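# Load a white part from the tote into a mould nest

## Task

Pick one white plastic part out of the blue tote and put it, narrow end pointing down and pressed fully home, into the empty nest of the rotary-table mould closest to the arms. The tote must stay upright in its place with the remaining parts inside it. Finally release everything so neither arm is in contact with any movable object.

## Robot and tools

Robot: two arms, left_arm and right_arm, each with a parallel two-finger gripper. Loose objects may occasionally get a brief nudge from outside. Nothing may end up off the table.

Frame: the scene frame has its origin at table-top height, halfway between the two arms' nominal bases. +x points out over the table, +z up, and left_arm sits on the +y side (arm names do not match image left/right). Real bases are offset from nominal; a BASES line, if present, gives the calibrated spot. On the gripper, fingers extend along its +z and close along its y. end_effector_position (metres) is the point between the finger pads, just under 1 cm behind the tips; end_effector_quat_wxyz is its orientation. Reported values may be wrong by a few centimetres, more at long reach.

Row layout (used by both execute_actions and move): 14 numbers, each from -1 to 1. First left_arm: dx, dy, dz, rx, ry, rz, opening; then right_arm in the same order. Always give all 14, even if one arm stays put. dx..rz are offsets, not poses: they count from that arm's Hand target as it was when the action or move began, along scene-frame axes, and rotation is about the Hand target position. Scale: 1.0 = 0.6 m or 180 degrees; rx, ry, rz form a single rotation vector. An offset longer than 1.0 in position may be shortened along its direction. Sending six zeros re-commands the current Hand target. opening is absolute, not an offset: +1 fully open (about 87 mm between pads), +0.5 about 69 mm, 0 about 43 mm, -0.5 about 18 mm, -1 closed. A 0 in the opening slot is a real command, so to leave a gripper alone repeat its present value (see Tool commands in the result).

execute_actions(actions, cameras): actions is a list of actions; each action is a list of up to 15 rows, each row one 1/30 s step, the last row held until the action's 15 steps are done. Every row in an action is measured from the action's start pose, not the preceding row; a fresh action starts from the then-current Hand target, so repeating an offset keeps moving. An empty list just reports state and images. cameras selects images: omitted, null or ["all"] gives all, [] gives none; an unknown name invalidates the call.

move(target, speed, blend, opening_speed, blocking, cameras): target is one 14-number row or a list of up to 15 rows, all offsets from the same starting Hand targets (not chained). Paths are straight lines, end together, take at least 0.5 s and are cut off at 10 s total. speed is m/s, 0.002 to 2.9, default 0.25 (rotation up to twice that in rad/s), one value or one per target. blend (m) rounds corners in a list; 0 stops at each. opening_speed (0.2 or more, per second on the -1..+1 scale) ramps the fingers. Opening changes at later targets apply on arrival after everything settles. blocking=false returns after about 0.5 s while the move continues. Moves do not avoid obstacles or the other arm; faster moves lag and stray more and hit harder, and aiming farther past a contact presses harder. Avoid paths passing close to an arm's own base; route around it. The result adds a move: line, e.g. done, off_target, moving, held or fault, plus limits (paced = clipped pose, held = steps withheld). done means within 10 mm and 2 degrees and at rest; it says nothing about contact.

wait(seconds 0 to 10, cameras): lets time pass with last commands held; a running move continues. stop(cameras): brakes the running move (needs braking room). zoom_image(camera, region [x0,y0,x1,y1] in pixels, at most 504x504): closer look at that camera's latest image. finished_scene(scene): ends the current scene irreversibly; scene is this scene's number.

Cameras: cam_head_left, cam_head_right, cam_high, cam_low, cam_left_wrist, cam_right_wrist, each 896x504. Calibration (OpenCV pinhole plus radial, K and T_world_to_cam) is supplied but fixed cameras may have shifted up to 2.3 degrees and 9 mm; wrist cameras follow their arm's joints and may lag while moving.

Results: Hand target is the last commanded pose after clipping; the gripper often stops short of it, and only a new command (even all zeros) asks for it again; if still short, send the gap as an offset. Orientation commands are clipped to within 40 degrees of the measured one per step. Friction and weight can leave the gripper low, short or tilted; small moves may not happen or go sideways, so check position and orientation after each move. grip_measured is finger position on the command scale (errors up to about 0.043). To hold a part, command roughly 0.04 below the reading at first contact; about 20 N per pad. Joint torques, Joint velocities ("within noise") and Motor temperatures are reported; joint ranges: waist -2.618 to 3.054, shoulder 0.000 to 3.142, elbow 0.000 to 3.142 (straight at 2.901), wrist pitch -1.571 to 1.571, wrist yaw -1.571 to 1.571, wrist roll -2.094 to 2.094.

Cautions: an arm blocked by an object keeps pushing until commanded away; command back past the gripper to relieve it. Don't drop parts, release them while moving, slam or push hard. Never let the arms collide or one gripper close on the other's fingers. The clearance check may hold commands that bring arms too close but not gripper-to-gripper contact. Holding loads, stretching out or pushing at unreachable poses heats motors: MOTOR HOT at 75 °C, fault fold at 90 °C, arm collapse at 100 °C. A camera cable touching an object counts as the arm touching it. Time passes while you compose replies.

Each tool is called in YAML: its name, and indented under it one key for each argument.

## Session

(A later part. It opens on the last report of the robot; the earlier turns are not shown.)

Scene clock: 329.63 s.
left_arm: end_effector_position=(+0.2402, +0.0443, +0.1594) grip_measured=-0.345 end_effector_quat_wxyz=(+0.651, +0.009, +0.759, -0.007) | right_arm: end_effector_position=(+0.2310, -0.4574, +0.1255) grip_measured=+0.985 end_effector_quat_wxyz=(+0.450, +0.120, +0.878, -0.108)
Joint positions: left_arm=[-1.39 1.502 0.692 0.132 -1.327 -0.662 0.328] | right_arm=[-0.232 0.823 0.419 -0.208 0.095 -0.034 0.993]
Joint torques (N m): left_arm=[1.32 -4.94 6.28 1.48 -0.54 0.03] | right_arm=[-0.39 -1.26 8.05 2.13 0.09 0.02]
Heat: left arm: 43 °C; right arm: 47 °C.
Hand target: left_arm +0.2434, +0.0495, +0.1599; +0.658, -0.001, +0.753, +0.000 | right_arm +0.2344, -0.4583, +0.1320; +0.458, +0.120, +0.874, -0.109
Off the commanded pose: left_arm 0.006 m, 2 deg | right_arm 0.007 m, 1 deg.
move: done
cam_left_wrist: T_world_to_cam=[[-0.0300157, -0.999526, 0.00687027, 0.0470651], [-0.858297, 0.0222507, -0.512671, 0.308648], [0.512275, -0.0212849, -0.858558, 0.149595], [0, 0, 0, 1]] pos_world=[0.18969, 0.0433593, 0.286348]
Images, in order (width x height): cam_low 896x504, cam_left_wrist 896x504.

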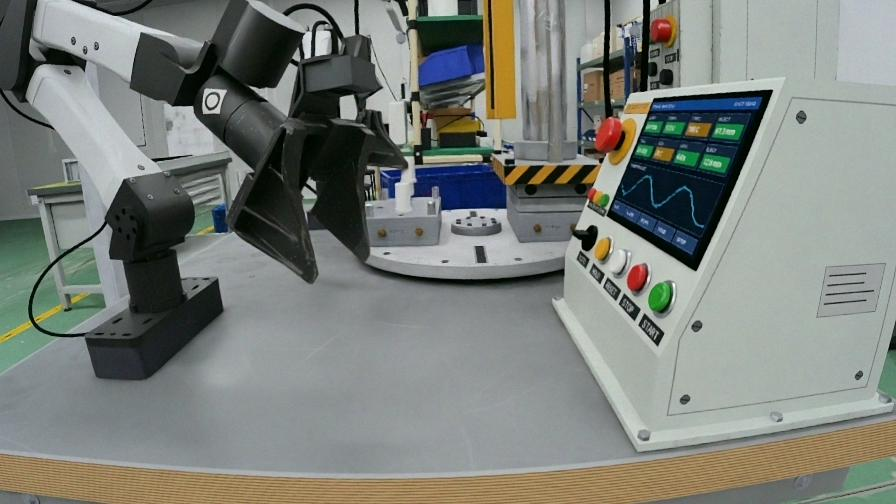

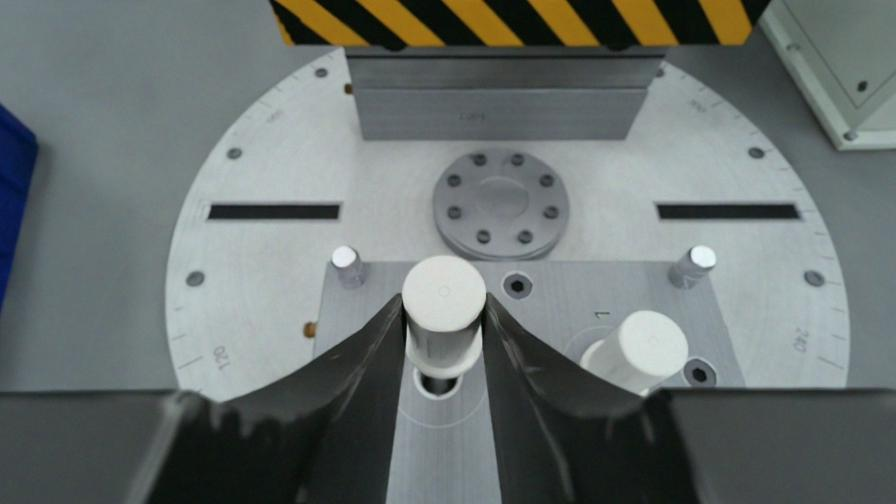

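move:
  target: [0.0065,0.0055,-0.03,0,0,0,-0.5,0,0,0,0,0,0,1]
  speed: 0.06
  cameras: ["cam_left_wrist","cam_low"]

zoom_image:
  camera: "cam_left_wrist"
  region: [320, 190, 580, 470]

zoom_image:
  camera: "cam_low"
  region: [370, 130, 450, 220]

Scene clock: 341.50 s.
left_arm: end_effector_position=(+0.2448, +0.0491, +0.1463) grip_measured=-0.345 end_effector_quat_wxyz=(+0.656, +0.002, +0.755, -0.008) | right_arm: end_effector_position=(+0.2310, -0.4574, +0.1255) grip_measured=+0.985 end_effector_quat_wxyz=(+0.450, +0.120, +0.878, -0.108)
Joint positions: left_arm=[-1.374 1.531 0.629 0.284 -1.328 -0.614 0.328] | right_arm=[-0.232 0.823 0.419 -0.208 0.095 -0.034 0.993]
Joint torques (N m): left_arm=[1.4 -4.05 6 1.51 -0.35 0.02] | right_arm=[-0.35 -1.31 8.12 2.14 0.09 0.03]
Heat: left arm: 42 °C; right arm: 48 °C.
Hand target: left_arm +0.2473, +0.0528, +0.1420; +0.658, -0.001, +0.753, +0.000 | right_arm +0.2344, -0.4583, +0.1320; +0.458, +0.120, +0.874, -0.109
Off the commanded pose: left_arm 0.006 m, 1 deg | right_arm 0.007 m, 1 deg.
move: done
cam_left_wrist: T_world_to_cam=[[-0.0201615, -0.999637, 0.0178962, 0.0481373], [-0.852232, 0.00782345, -0.523106, 0.30653], [0.522776, -0.0257983, -0.85208, 0.132866], [0, 0, 0, 1]] pos_world=[0.192746, 0.0491494, 0.272699]
Images, in order (width x height): cam_low 896x504, cam_left_wrist 896x504.

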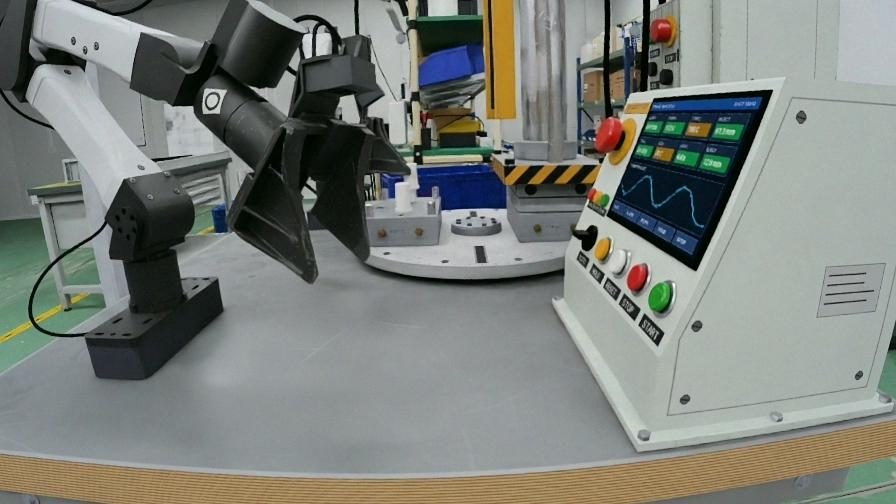

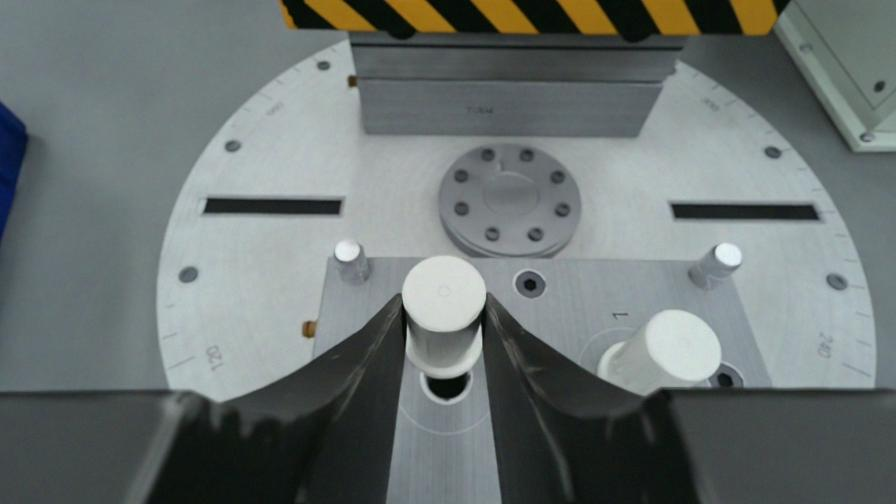

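Scaled by 1.800 (camera's finer frame: 1280x720).

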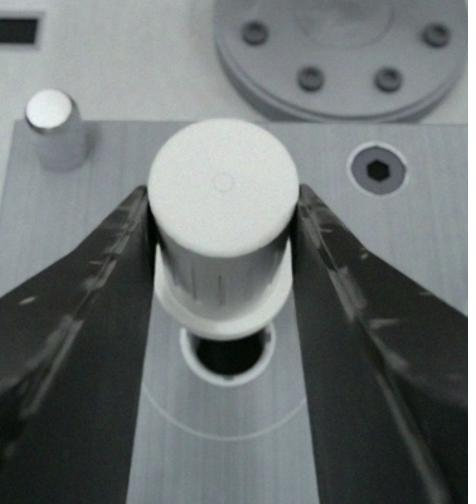

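Scaled by 5.600 (camera's finer frame: 1280x720).

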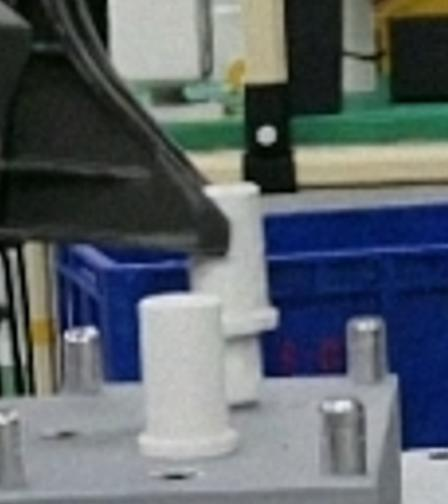

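move:
  target: [-0.0185,-0.0105,0.018,0,0,0,-0.5,0,0,0,0,0,0,1]
  speed: 0.06
  cameras: ["cam_left_wrist","cam_low"]

zoom_image:
  camera: "cam_left_wrist"
  region: [320, 190, 580, 470]

zoom_image:
  camera: "cam_low"
  region: [370, 130, 450, 220]

Scene clock: 413.33 s.
left_arm: end_effector_position=(+0.2364, +0.0506, +0.1445) grip_measured=-0.345 end_effector_quat_wxyz=(+0.653, +0.012, +0.758, +0.004) | right_arm: end_effector_position=(+0.2310, -0.4574, +0.1255) grip_measured=+0.985 end_effector_quat_wxyz=(+0.450, +0.120, +0.878, -0.108)
Joint positions: left_arm=[-1.403 1.531 0.662 0.13 -1.349 -0.704 0.328] | right_arm=[-0.232 0.823 0.419 -0.208 0.095 -0.034 0.993]
Joint torques (N m): left_arm=[0.14 -5.14 9.33 1.08 -0.56 -0.12] | right_arm=[-0.29 -1.18 8.2 2.13 0.1 0.04]
Heat: left arm: 42 °C; right arm: 48 °C.
Hand target: left_arm +0.2362, +0.0464, +0.1528; +0.658, -0.001, +0.753, +0.000 | right_arm +0.2344, -0.4583, +0.1320; +0.458, +0.120, +0.874, -0.109
Off the commanded pose: left_arm 0.009 m, 2 deg | right_arm 0.007 m, 1 deg.
move: done
cam_left_wrist: T_world_to_cam=[[-0.0199931, -0.999687, -0.0150658, 0.0541724], [-0.856553, 0.0248988, -0.515458, 0.297479], [0.515671, 0.00259906, -0.856783, 0.136677], [0, 0, 0, 1]] pos_world=[0.18541, 0.0463933, 0.271257]
Images, in order (width x height): cam_low 896x504, cam_left_wrist 896x504.

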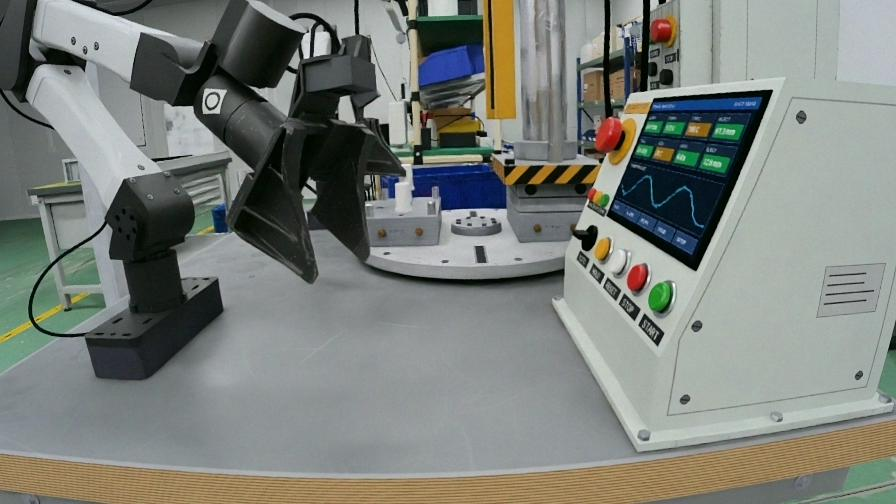

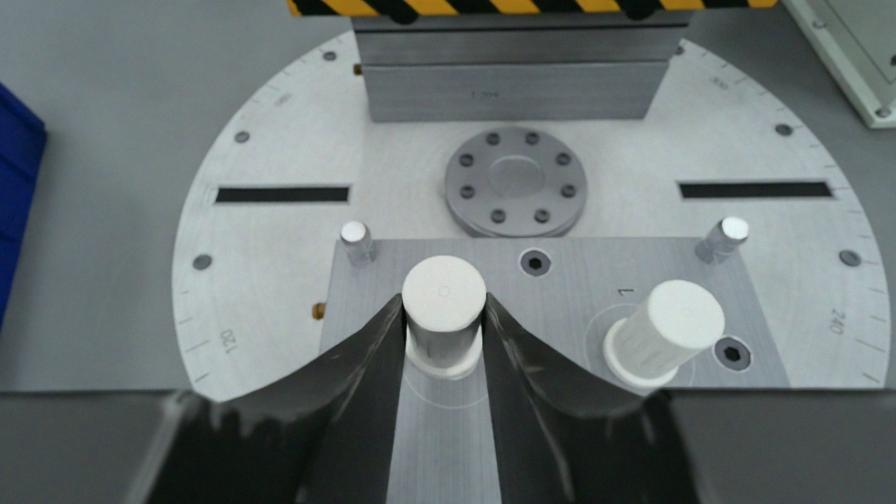

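Scaled by 1.800 (camera's finer frame: 1280x720).

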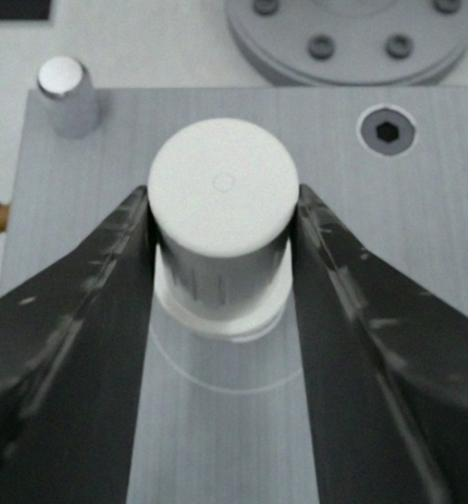

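Scaled by 5.600 (camera's finer frame: 1280x720).

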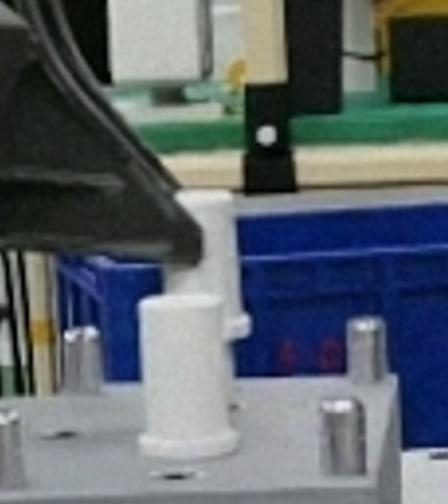

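move:
  target: [0.002,-0.0055,0.008,0,0,0,-0.5,0,0,0,0,0,0,1]
  speed: 0.06
  cameras: ["cam_left_wrist","cam_low"]

zoom_image:
  camera: "cam_left_wrist"
  region: [320, 190, 580, 470]

zoom_image:
  camera: "cam_low"
  region: [370, 130, 450, 220]

Scene clock: 432.17 s.
left_arm: end_effector_position=(+0.2368, +0.0478, +0.1490) grip_measured=-0.345 end_effector_quat_wxyz=(+0.652, +0.013, +0.758, +0.006) | right_arm: end_effector_position=(+0.2310, -0.4574, +0.1255) grip_measured=+0.985 end_effector_quat_wxyz=(+0.450, +0.120, +0.878, -0.108)
Joint positions: left_arm=[-1.403 1.531 0.685 0.103 -1.35 -0.704 0.328] | right_arm=[-0.232 0.823 0.419 -0.208 0.095 -0.034 0.993]
Joint torques (N m): left_arm=[0.34 -5.14 9.59 1.14 -0.54 -0.11] | right_arm=[-0.29 -1.32 8.12 2.16 0.08 0.03]
Heat: left arm: 44 °C; right arm: 49 °C.
Hand target: left_arm +0.2374, +0.0431, +0.1577; +0.658, -0.001, +0.753, -0.001 | right_arm +0.2344, -0.4583, +0.1320; +0.458, +0.120, +0.874, -0.109
Off the commanded pose: left_arm 0.010 m, 2 deg | right_arm 0.007 m, 1 deg.
move: done
cam_left_wrist: T_world_to_cam=[[-0.0195706, -0.999637, -0.0185261, 0.0518395], [-0.856736, 0.0263189, -0.515084, 0.300125], [0.515384, 0.00579145, -0.85694, 0.140156], [0, 0, 0, 1]] pos_world=[0.185908, 0.04311, 0.275655]
Images, in order (width x height): cam_low 896x504, cam_left_wrist 896x504.

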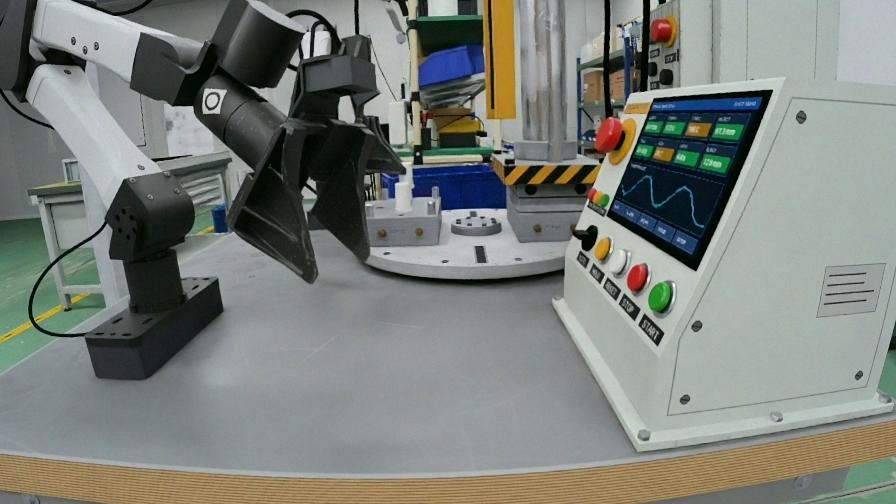

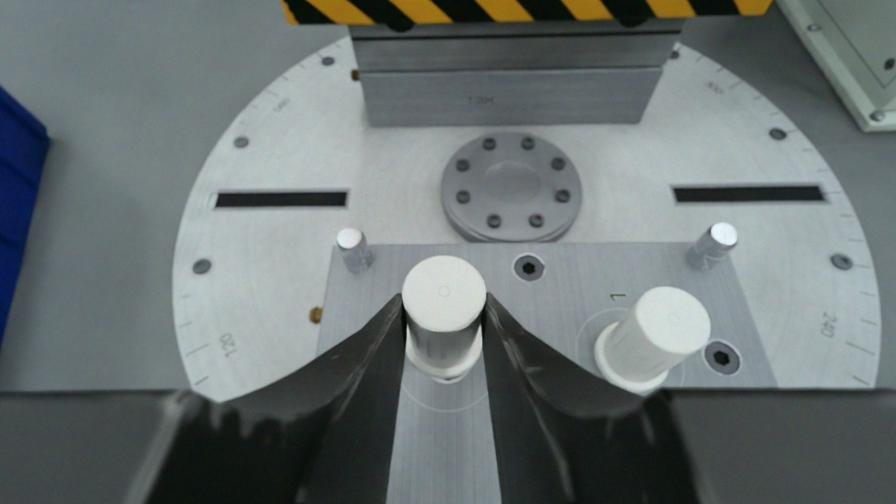

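Scaled by 1.800 (camera's finer frame: 1280x720).

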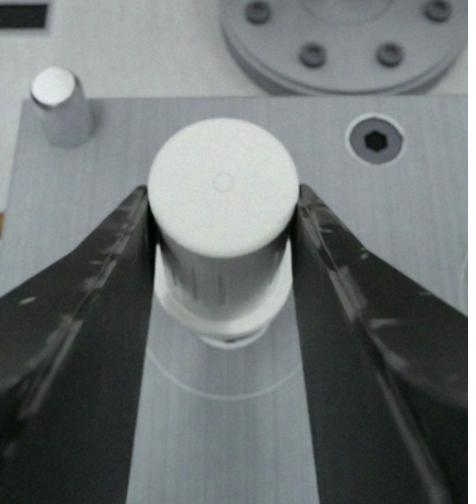

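Scaled by 5.600 (camera's finer frame: 1280x720).

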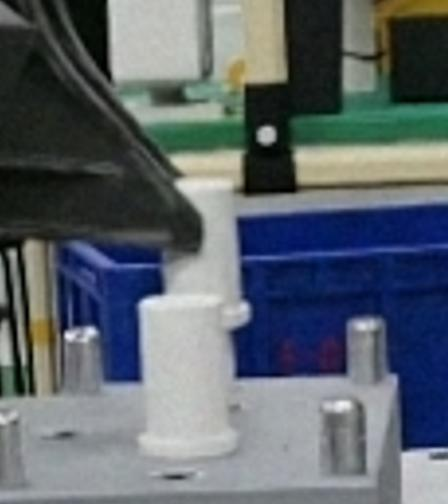

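move:
  target: [0.0008,0.0,-0.05,0,0,0,-0.5,0,0,0,0,0,0,1]
  speed: 0.05
  cameras: ["cam_left_wrist","cam_low"]

zoom_image:
  camera: "cam_left_wrist"
  region: [320, 190, 580, 470]

zoom_image:
  camera: "cam_low"
  region: [370, 130, 450, 220]

Scene clock: 447.23 s.
left_arm: end_effector_position=(+0.2376, +0.0447, +0.1290) grip_measured=-0.345 end_effector_quat_wxyz=(+0.653, +0.010, +0.757, +0.007) | right_arm: end_effector_position=(+0.2310, -0.4574, +0.1255) grip_measured=+0.985 end_effector_quat_wxyz=(+0.450, +0.120, +0.878, -0.108)
Joint positions: left_arm=[-1.403 1.606 0.662 0.187 -1.356 -0.721 0.328] | right_arm=[-0.232 0.823 0.419 -0.208 0.095 -0.034 0.993]
Joint torques (N m): left_arm=[0.5 -4.48 6.09 1.58 -0.45 -0.11] | right_arm=[-0.36 -1.24 8.13 2.1 0.09 0.01]
Heat: left arm: 45 °C; right arm: 49 °C.
Hand target: left_arm +0.2379, +0.0432, +0.1275; +0.658, -0.001, +0.753, +0.000 | right_arm +0.2344, -0.4583, +0.1320; +0.458, +0.120, +0.874, -0.109
Off the commanded pose: left_arm 0.002 m, 2 deg | right_arm 0.007 m, 1 deg.
move: done
cam_left_wrist: T_world_to_cam=[[-0.0126035, -0.999784, -0.0165254, 0.0464925], [-0.855966, 0.0193306, -0.516671, 0.290836], [0.516878, 0.00763332, -0.856025, 0.122108], [0, 0, 0, 1]] pos_world=[0.186417, 0.0399284, 0.255562]
Images, in order (width x height): cam_low 896x504, cam_left_wrist 896x504.

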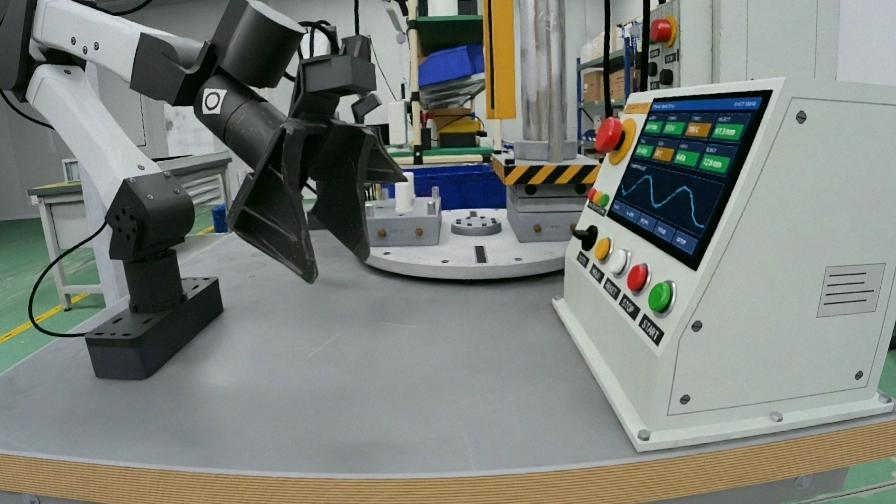

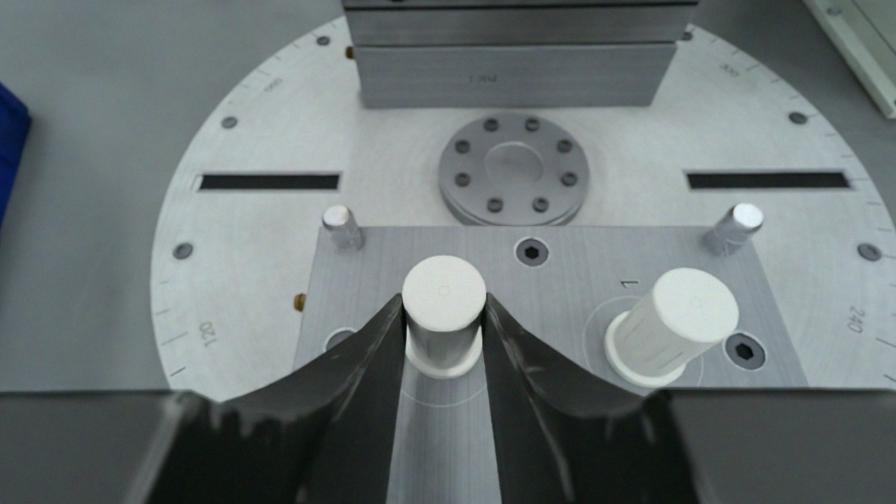

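Scaled by 1.800 (camera's finer frame: 1280x720).

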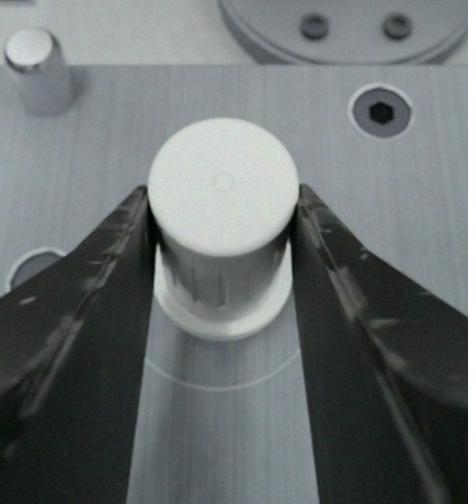

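Scaled by 5.600 (camera's finer frame: 1280x720).

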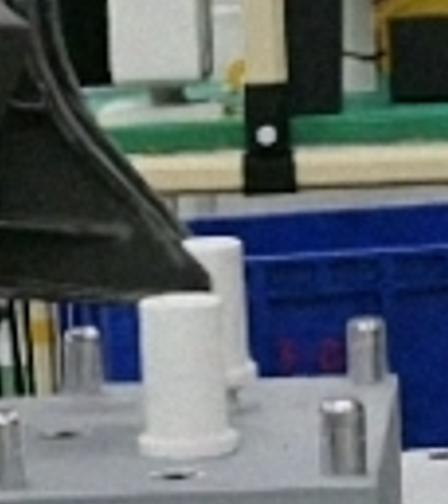

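move:
  target: [0.0,0.0,-0.022,0,0,0,-0.5,0,0,0,0,0,0,1]
  speed: 0.04
  cameras: ["cam_left_wrist","cam_low"]

zoom_image:
  camera: "cam_left_wrist"
  region: [320, 190, 580, 470]

zoom_image:
  camera: "cam_low"
  region: [370, 130, 450, 220]

Scene clock: 455.23 s.
left_arm: end_effector_position=(+0.2386, +0.0459, +0.1203) grip_measured=-0.345 end_effector_quat_wxyz=(+0.658, +0.001, +0.753, +0.008) | right_arm: end_effector_position=(+0.2310, -0.4574, +0.1255) grip_measured=+0.985 end_effector_quat_wxyz=(+0.450, +0.120, +0.878, -0.108)
Joint positions: left_arm=[-1.403 1.644 0.641 0.256 -1.374 -0.724 0.328] | right_arm=[-0.232 0.823 0.419 -0.208 0.095 -0.034 0.993]
Joint torques (N m): left_arm=[0.49 -4.14 5.74 1.53 -0.28 -0.09] | right_arm=[-0.29 -1.17 8.05 2.15 0.09 0.03]
Heat: left arm: 44 °C; right arm: 49 °C.
Hand target: left_arm +0.2379, +0.0431, +0.1144; +0.658, -0.001, +0.753, -0.001 | right_arm +0.2344, -0.4583, +0.1320; +0.458, +0.120, +0.874, -0.109
Off the commanded pose: left_arm 0.007 m, 1 deg | right_arm 0.007 m, 1 deg.
move: done
cam_left_wrist: T_world_to_cam=[[0.00156346, -0.99998, -0.00613987, 0.0429592], [-0.848738, 0.00191989, -0.52881, 0.287717], [0.528811, 0.00603792, -0.848718, 0.110529], [0, 0, 0, 1]] pos_world=[0.18568, 0.0417386, 0.24622]
Images, in order (width x height): cam_low 896x504, cam_left_wrist 896x504.

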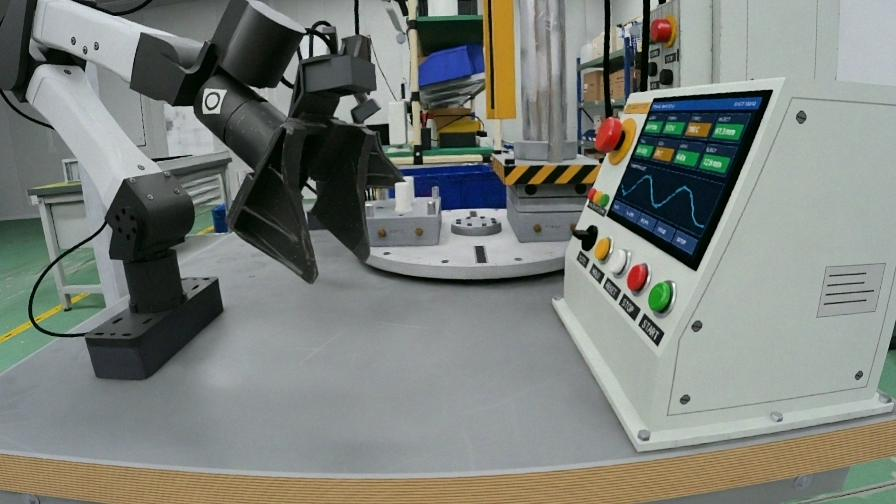

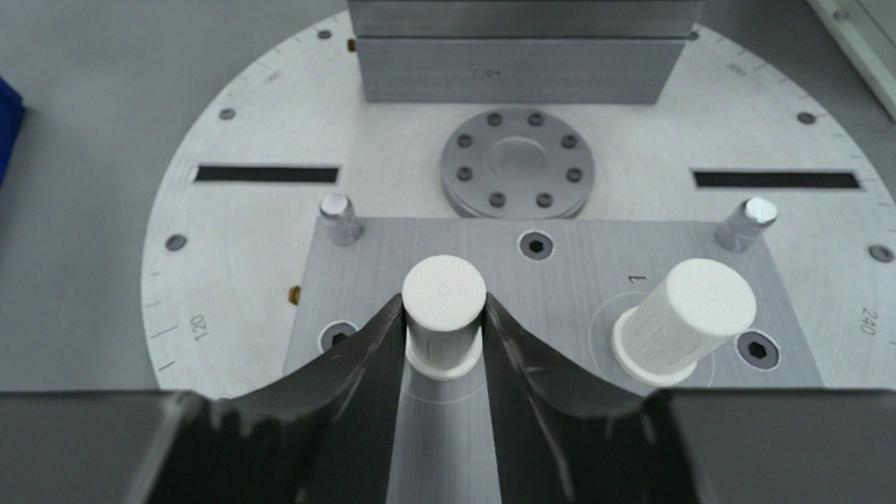

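Scaled by 1.800 (camera's finer frame: 1280x720).

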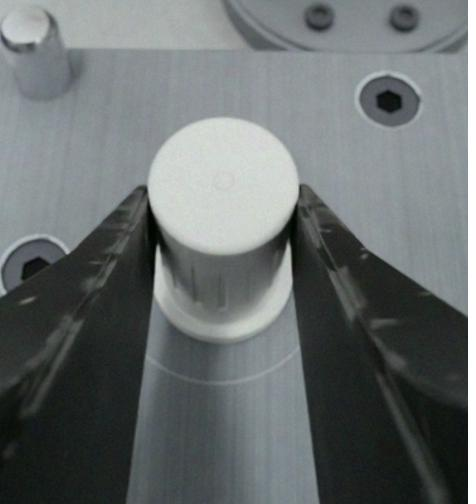

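Scaled by 5.600 (camera's finer frame: 1280x720).

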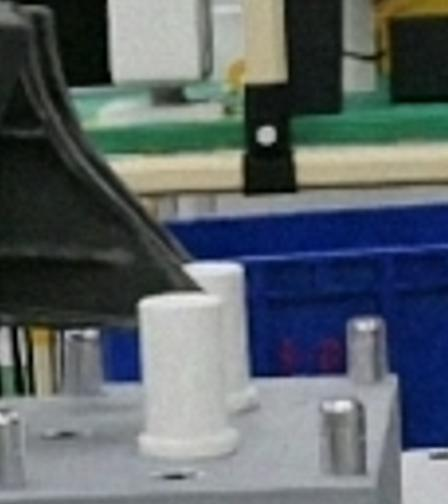

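move:
  target: [0.0,0.0,-0.012,0,0,0,-0.5,0,0,0,0,0,0,1]
  speed: 0.03
  cameras: ["cam_left_wrist","cam_low"]

zoom_image:
  camera: "cam_low"
  region: [370, 130, 450, 220]

Scene clock: 466.63 s.
left_arm: end_effector_position=(+0.2393, +0.0465, +0.1192) grip_measured=-0.345 end_effector_quat_wxyz=(+0.665, -0.010, +0.746, +0.007) | right_arm: end_effector_position=(+0.2310, -0.4574, +0.1255) grip_measured=+0.985 end_effector_quat_wxyz=(+0.450, +0.120, +0.878, -0.108)
Joint positions: left_arm=[-1.405 1.662 0.632 0.302 -1.398 -0.723 0.328] | right_arm=[-0.232 0.823 0.419 -0.208 0.095 -0.034 0.993]
Joint torques (N m): left_arm=[0.62 -3.75 5.19 1.43 -0.02 -0.09] | right_arm=[-0.25 -1.26 8.24 2.14 0.07 0.03]
Heat: left arm: 44 °C; right arm: 49 °C.
Hand target: left_arm +0.2379, +0.0432, +0.1072; +0.658, -0.001, +0.753, +0.000 | right_arm +0.2344, -0.4583, +0.1320; +0.458, +0.120, +0.874, -0.109
Off the commanded pose: left_arm 0.012 m, 2 deg | right_arm 0.007 m, 1 deg.
move: off_target (left_arm)
cam_left_wrist: T_world_to_cam=[[0.0173135, -0.999799, 0.0100846, 0.0377752], [-0.838428, -0.0200127, -0.544645, 0.288224], [0.544738, 0.000974518, -0.838606, 0.104339], [0, 0, 0, 1]] pos_world=[0.184163, 0.0434341, 0.244098]
Images, in order (width x height): cam_low 896x504, cam_left_wrist 896x504.

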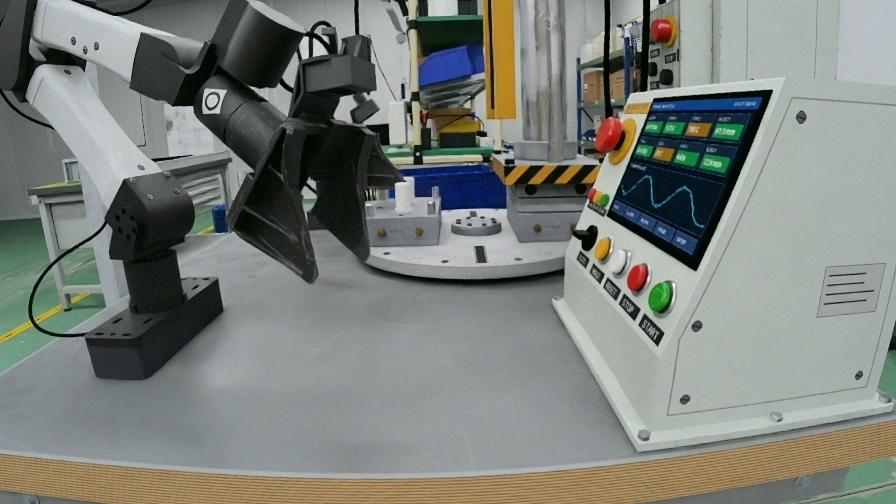

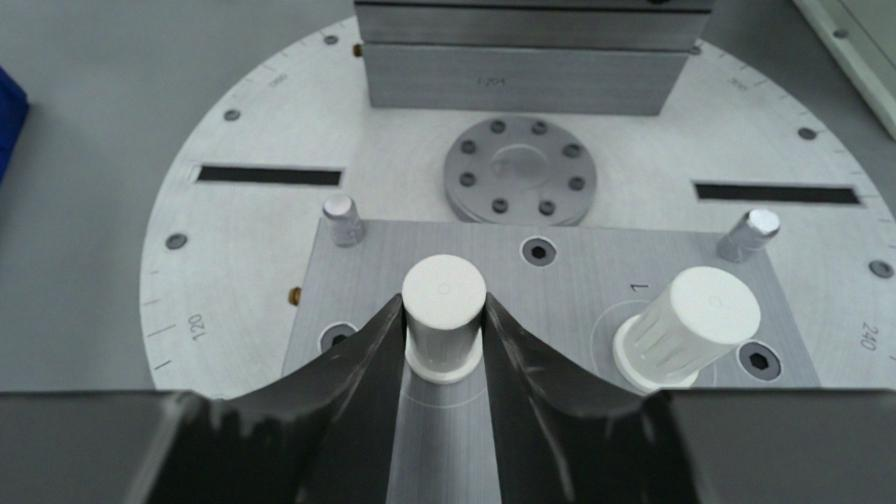

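Scaled by 5.600 (camera's finer frame: 1280x720).

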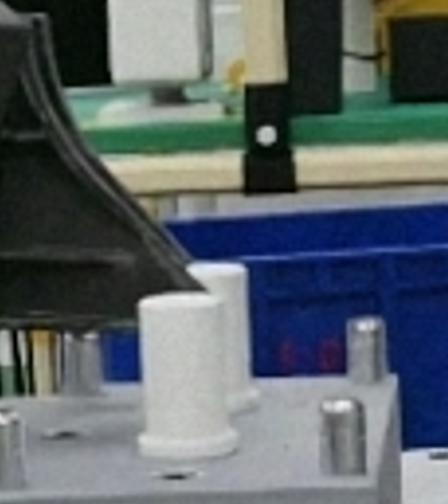

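move:
  target: [0.002,0.004,0.016,0,0,0,-0.5,0,0,0,0,0,0,1]
  speed: 0.04
  cameras: []

move:
  target: [0,0,0,0,0,0,-0.03,0,0,0,0,0,0,1]
  opening_speed: 0.3
  cameras: ["cam_left_wrist","cam_low"]

zoom_image:
  camera: "cam_low"
  region: [370, 130, 450, 220]

Scene clock: 473.93 s.
left_arm: end_effector_position=(+0.2394, +0.0467, +0.1196) grip_measured=-0.345 end_effector_quat_wxyz=(+0.666, -0.005, +0.746, +0.011) | right_arm: end_effector_position=(+0.2310, -0.4574, +0.1255) grip_measured=+0.985 end_effector_quat_wxyz=(+0.450, +0.120, +0.878, -0.108)
Joint positions: left_arm=[-1.405 1.662 0.632 0.307 -1.398 -0.707 0.328] | right_arm=[-0.232 0.823 0.419 -0.208 0.095 -0.034 0.993]
Joint torques (N m): left_arm=[1.06 -6.65 5.12 1.28 0.03 -0.01] | right_arm=[-0.32 -1.26 8.09 2.15 0.1 0.01]
Heat: left arm: 43 °C; right arm: 49 °C.
Hand target: left_arm +0.2391, +0.0455, +0.1168; +0.658, -0.001, +0.753, -0.001 | right_arm +0.2344, -0.4583, +0.1320; +0.458, +0.120, +0.874, -0.109
Off the commanded pose: left_arm 0.003 m, 2 deg | right_arm 0.007 m, 1 deg.
move: done

Scene clock: 475.70 s.
left_arm: end_effector_position=(+0.2383, +0.0429, +0.1165) grip_measured=-0.030 end_effector_quat_wxyz=(+0.659, +0.002, +0.752, +0.003) | right_arm: end_effector_position=(+0.2310, -0.4574, +0.1255) grip_measured=+0.985 end_effector_quat_wxyz=(+0.450, +0.120, +0.878, -0.108)
Joint positions: left_arm=[-1.405 1.662 0.632 0.307 -1.37 -0.706 0.485] | right_arm=[-0.232 0.823 0.419 -0.208 0.095 -0.034 0.993]
Joint torques (N m): left_arm=[1.09 -6.67 5.04 1.33 -0.26 0.02] | right_arm=[-0.35 -1.22 8.16 2.13 0.08 0.02]
Heat: left arm: 43 °C; right arm: 49 °C.
Hand target: left_arm +0.2390, +0.0454, +0.1168; +0.658, -0.001, +0.753, -0.001 | right_arm +0.2344, -0.4583, +0.1320; +0.458, +0.120, +0.874, -0.109
Off the commanded pose: left_arm 0.003 m, 1 deg | right_arm 0.007 m, 1 deg.
move: done
cam_left_wrist: T_world_to_cam=[[-0.00581674, -0.999983, 0.000705948, 0.0408859], [-0.848217, 0.00456005, -0.529629, 0.28532], [0.529617, -0.00367951, -0.848229, 0.107565], [0, 0, 0, 1]] pos_world=[0.185283, 0.0399799, 0.242325]
Images, in order (width x height): cam_low 896x504, cam_left_wrist 896x504.

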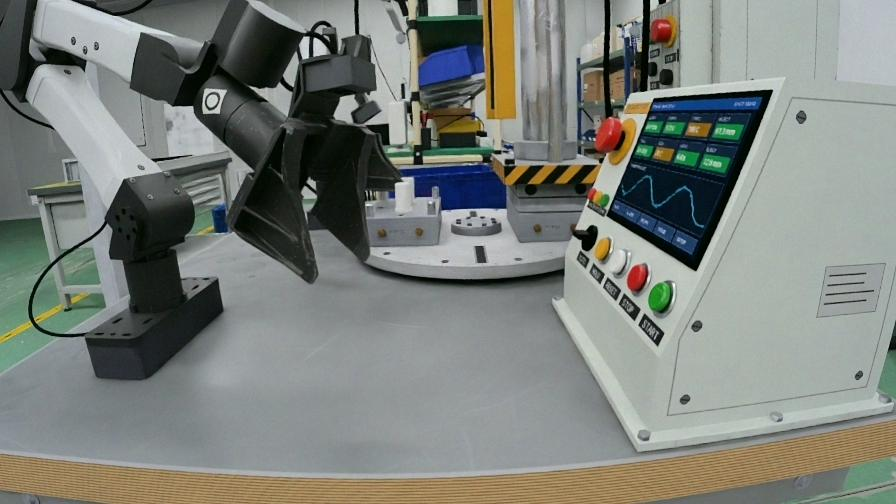

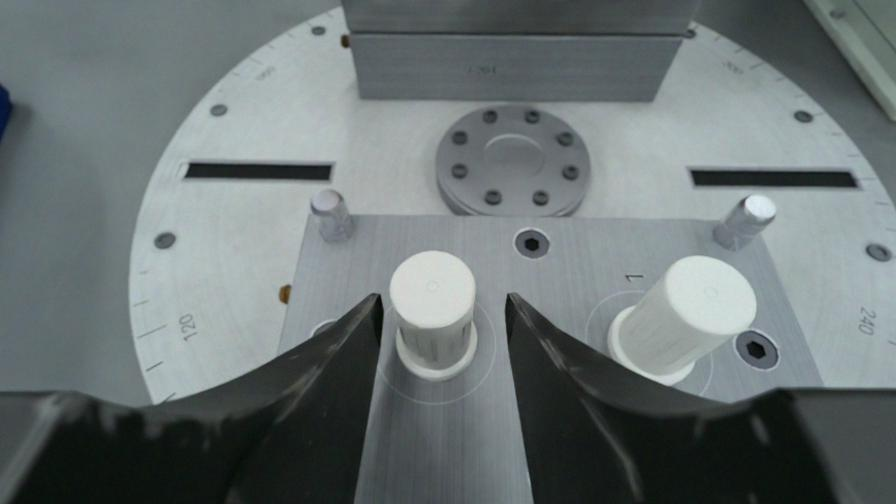

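Scaled by 5.600 (camera's finer frame: 1280x720).

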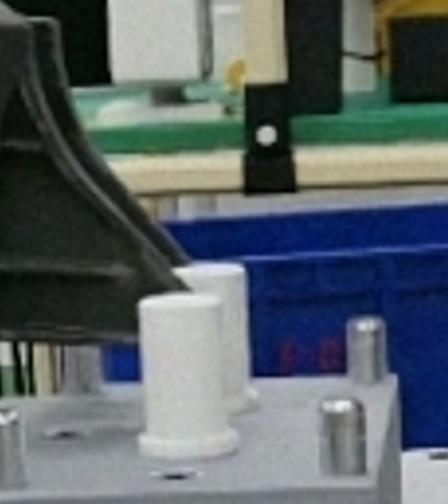

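move:
  target:
    - [-0.012,0.009,0.02,0,0,0,-0.03,0,0,0,0,0,0,1]
    - [-0.02,0.009,0.13,0,0,0,-0.03,0,0,0,0,0,0,1]
    - [-0.02,0.15,0.28,0,0,0,-0.03,0,0,0,0,0,0,1]
  speed: [0.04,0.08,0.2]

zoom_image:
  camera: "cam_low"
  region: [370, 130, 450, 220]

zoom_image:
  camera: "cam_head_right"
  region: [400, 240, 550, 360]

Scene clock: 484.47 s.
left_arm: end_effector_position=(+0.2255, +0.1381, +0.2784) grip_measured=-0.030 end_effector_quat_wxyz=(+0.659, +0.012, +0.752, +0.008) | right_arm: end_effector_position=(+0.2310, -0.4574, +0.1255) grip_measured=+0.985 end_effector_quat_wxyz=(+0.450, +0.120, +0.878, -0.108)
Joint positions: left_arm=[-1.395 0.978 0.834 -0.534 -1.358 -0.638 0.485] | right_arm=[-0.232 0.823 0.419 -0.208 0.095 -0.034 0.993]
Joint torques (N m): left_arm=[1.26 -1.16 10.8 1.18 -0.26 -0.17] | right_arm=[-0.35 -1.26 8.25 2.13 0.09 0]
Heat: left arm: 42 °C; right arm: 49 °C.
Hand target: left_arm +0.2270, +0.1355, +0.2848; +0.658, -0.001, +0.753, +0.000 | right_arm +0.2344, -0.4583, +0.1320; +0.458, +0.120, +0.874, -0.109
Off the commanded pose: left_arm 0.007 m, 2 deg | right_arm 0.007 m, 1 deg.
move: done
cam_left_wrist: T_world_to_cam=[[-0.0136015, -0.999687, -0.0209926, 0.143732], [-0.848326, 0.0226505, -0.528989, 0.357135], [0.529299, 0.0106135, -0.848369, 0.250222], [0, 0, 0, 1]] pos_world=[0.17248, 0.132942, 0.404219]
cam_right_wrist: T_world_to_cam=[[-0.31501, -0.944202, 0.0961823, -0.375248], [-0.946053, 0.304287, -0.111325, 0.397031], [0.0758463, -0.126062, -0.989119, 0.190546], [0, 0, 0, 1]] pos_world=[0.242954, -0.451101, 0.268765]

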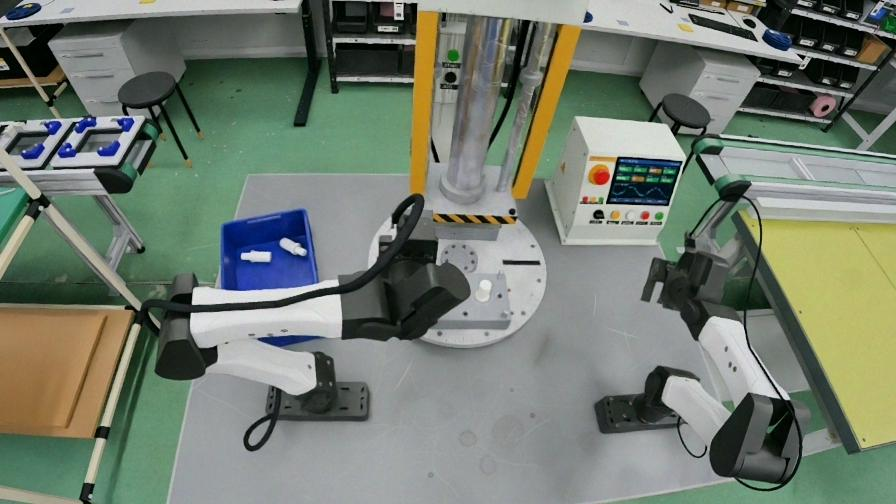

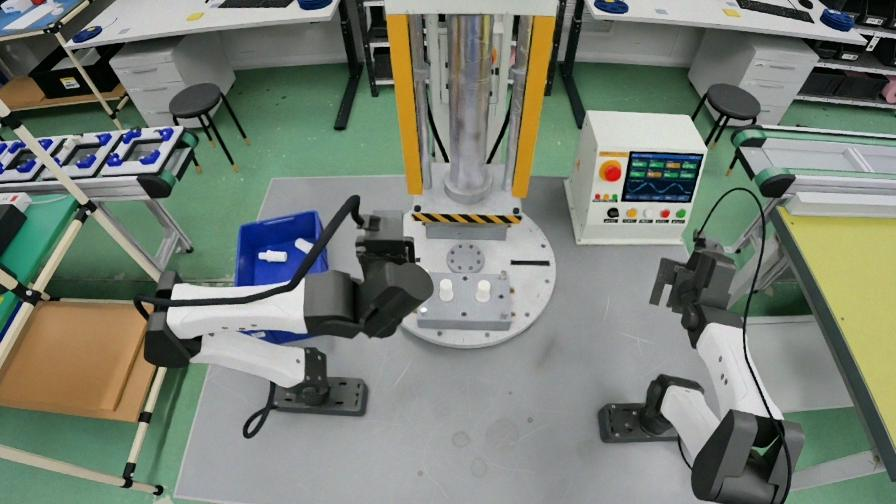

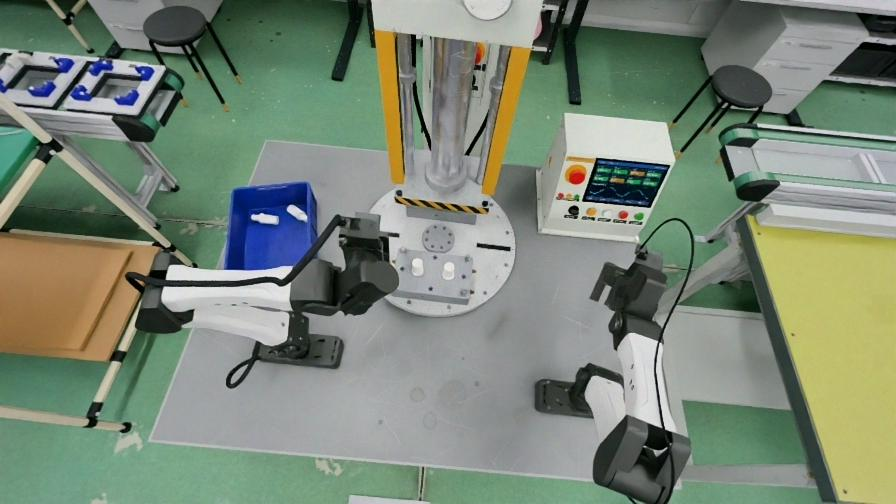

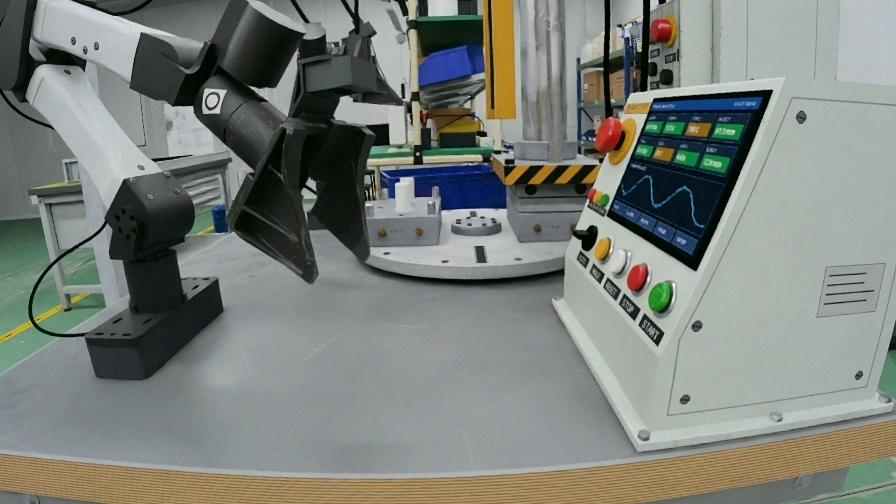

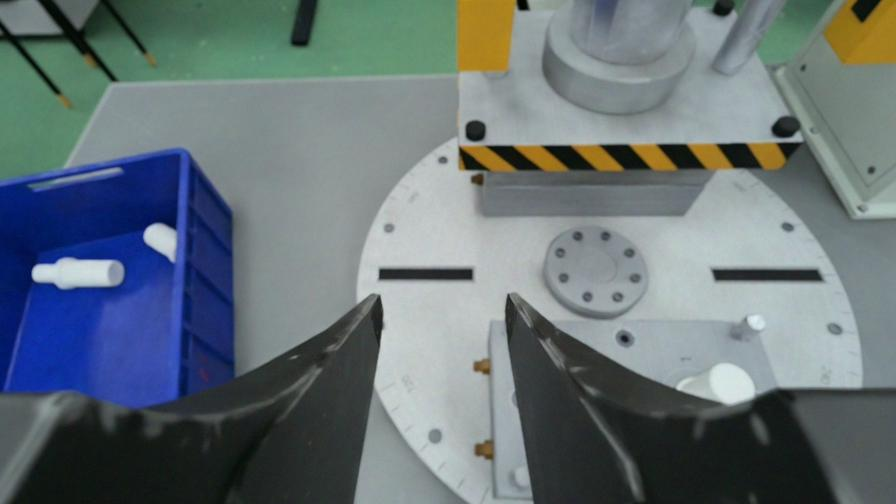

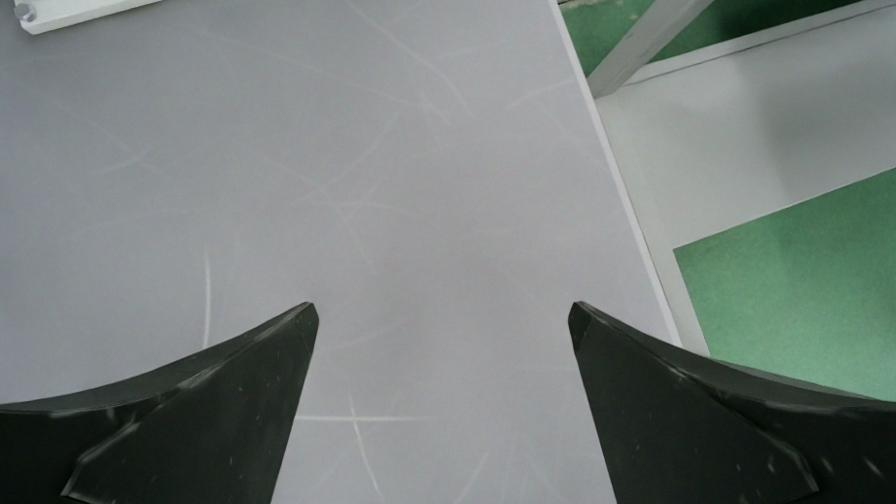

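Scaled by 5.600 (camera's finer frame: 1280x720).

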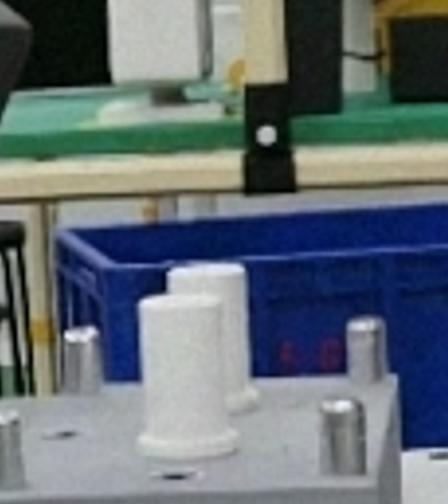

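Scaled by 3.360 (camera's finer frame: 1280x720).

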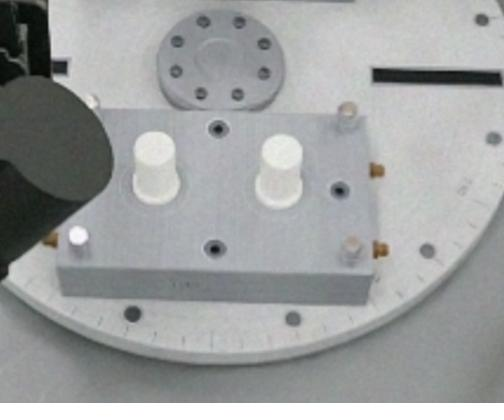

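finished_scene:
  scene: 2

The scene is finished: the task was done.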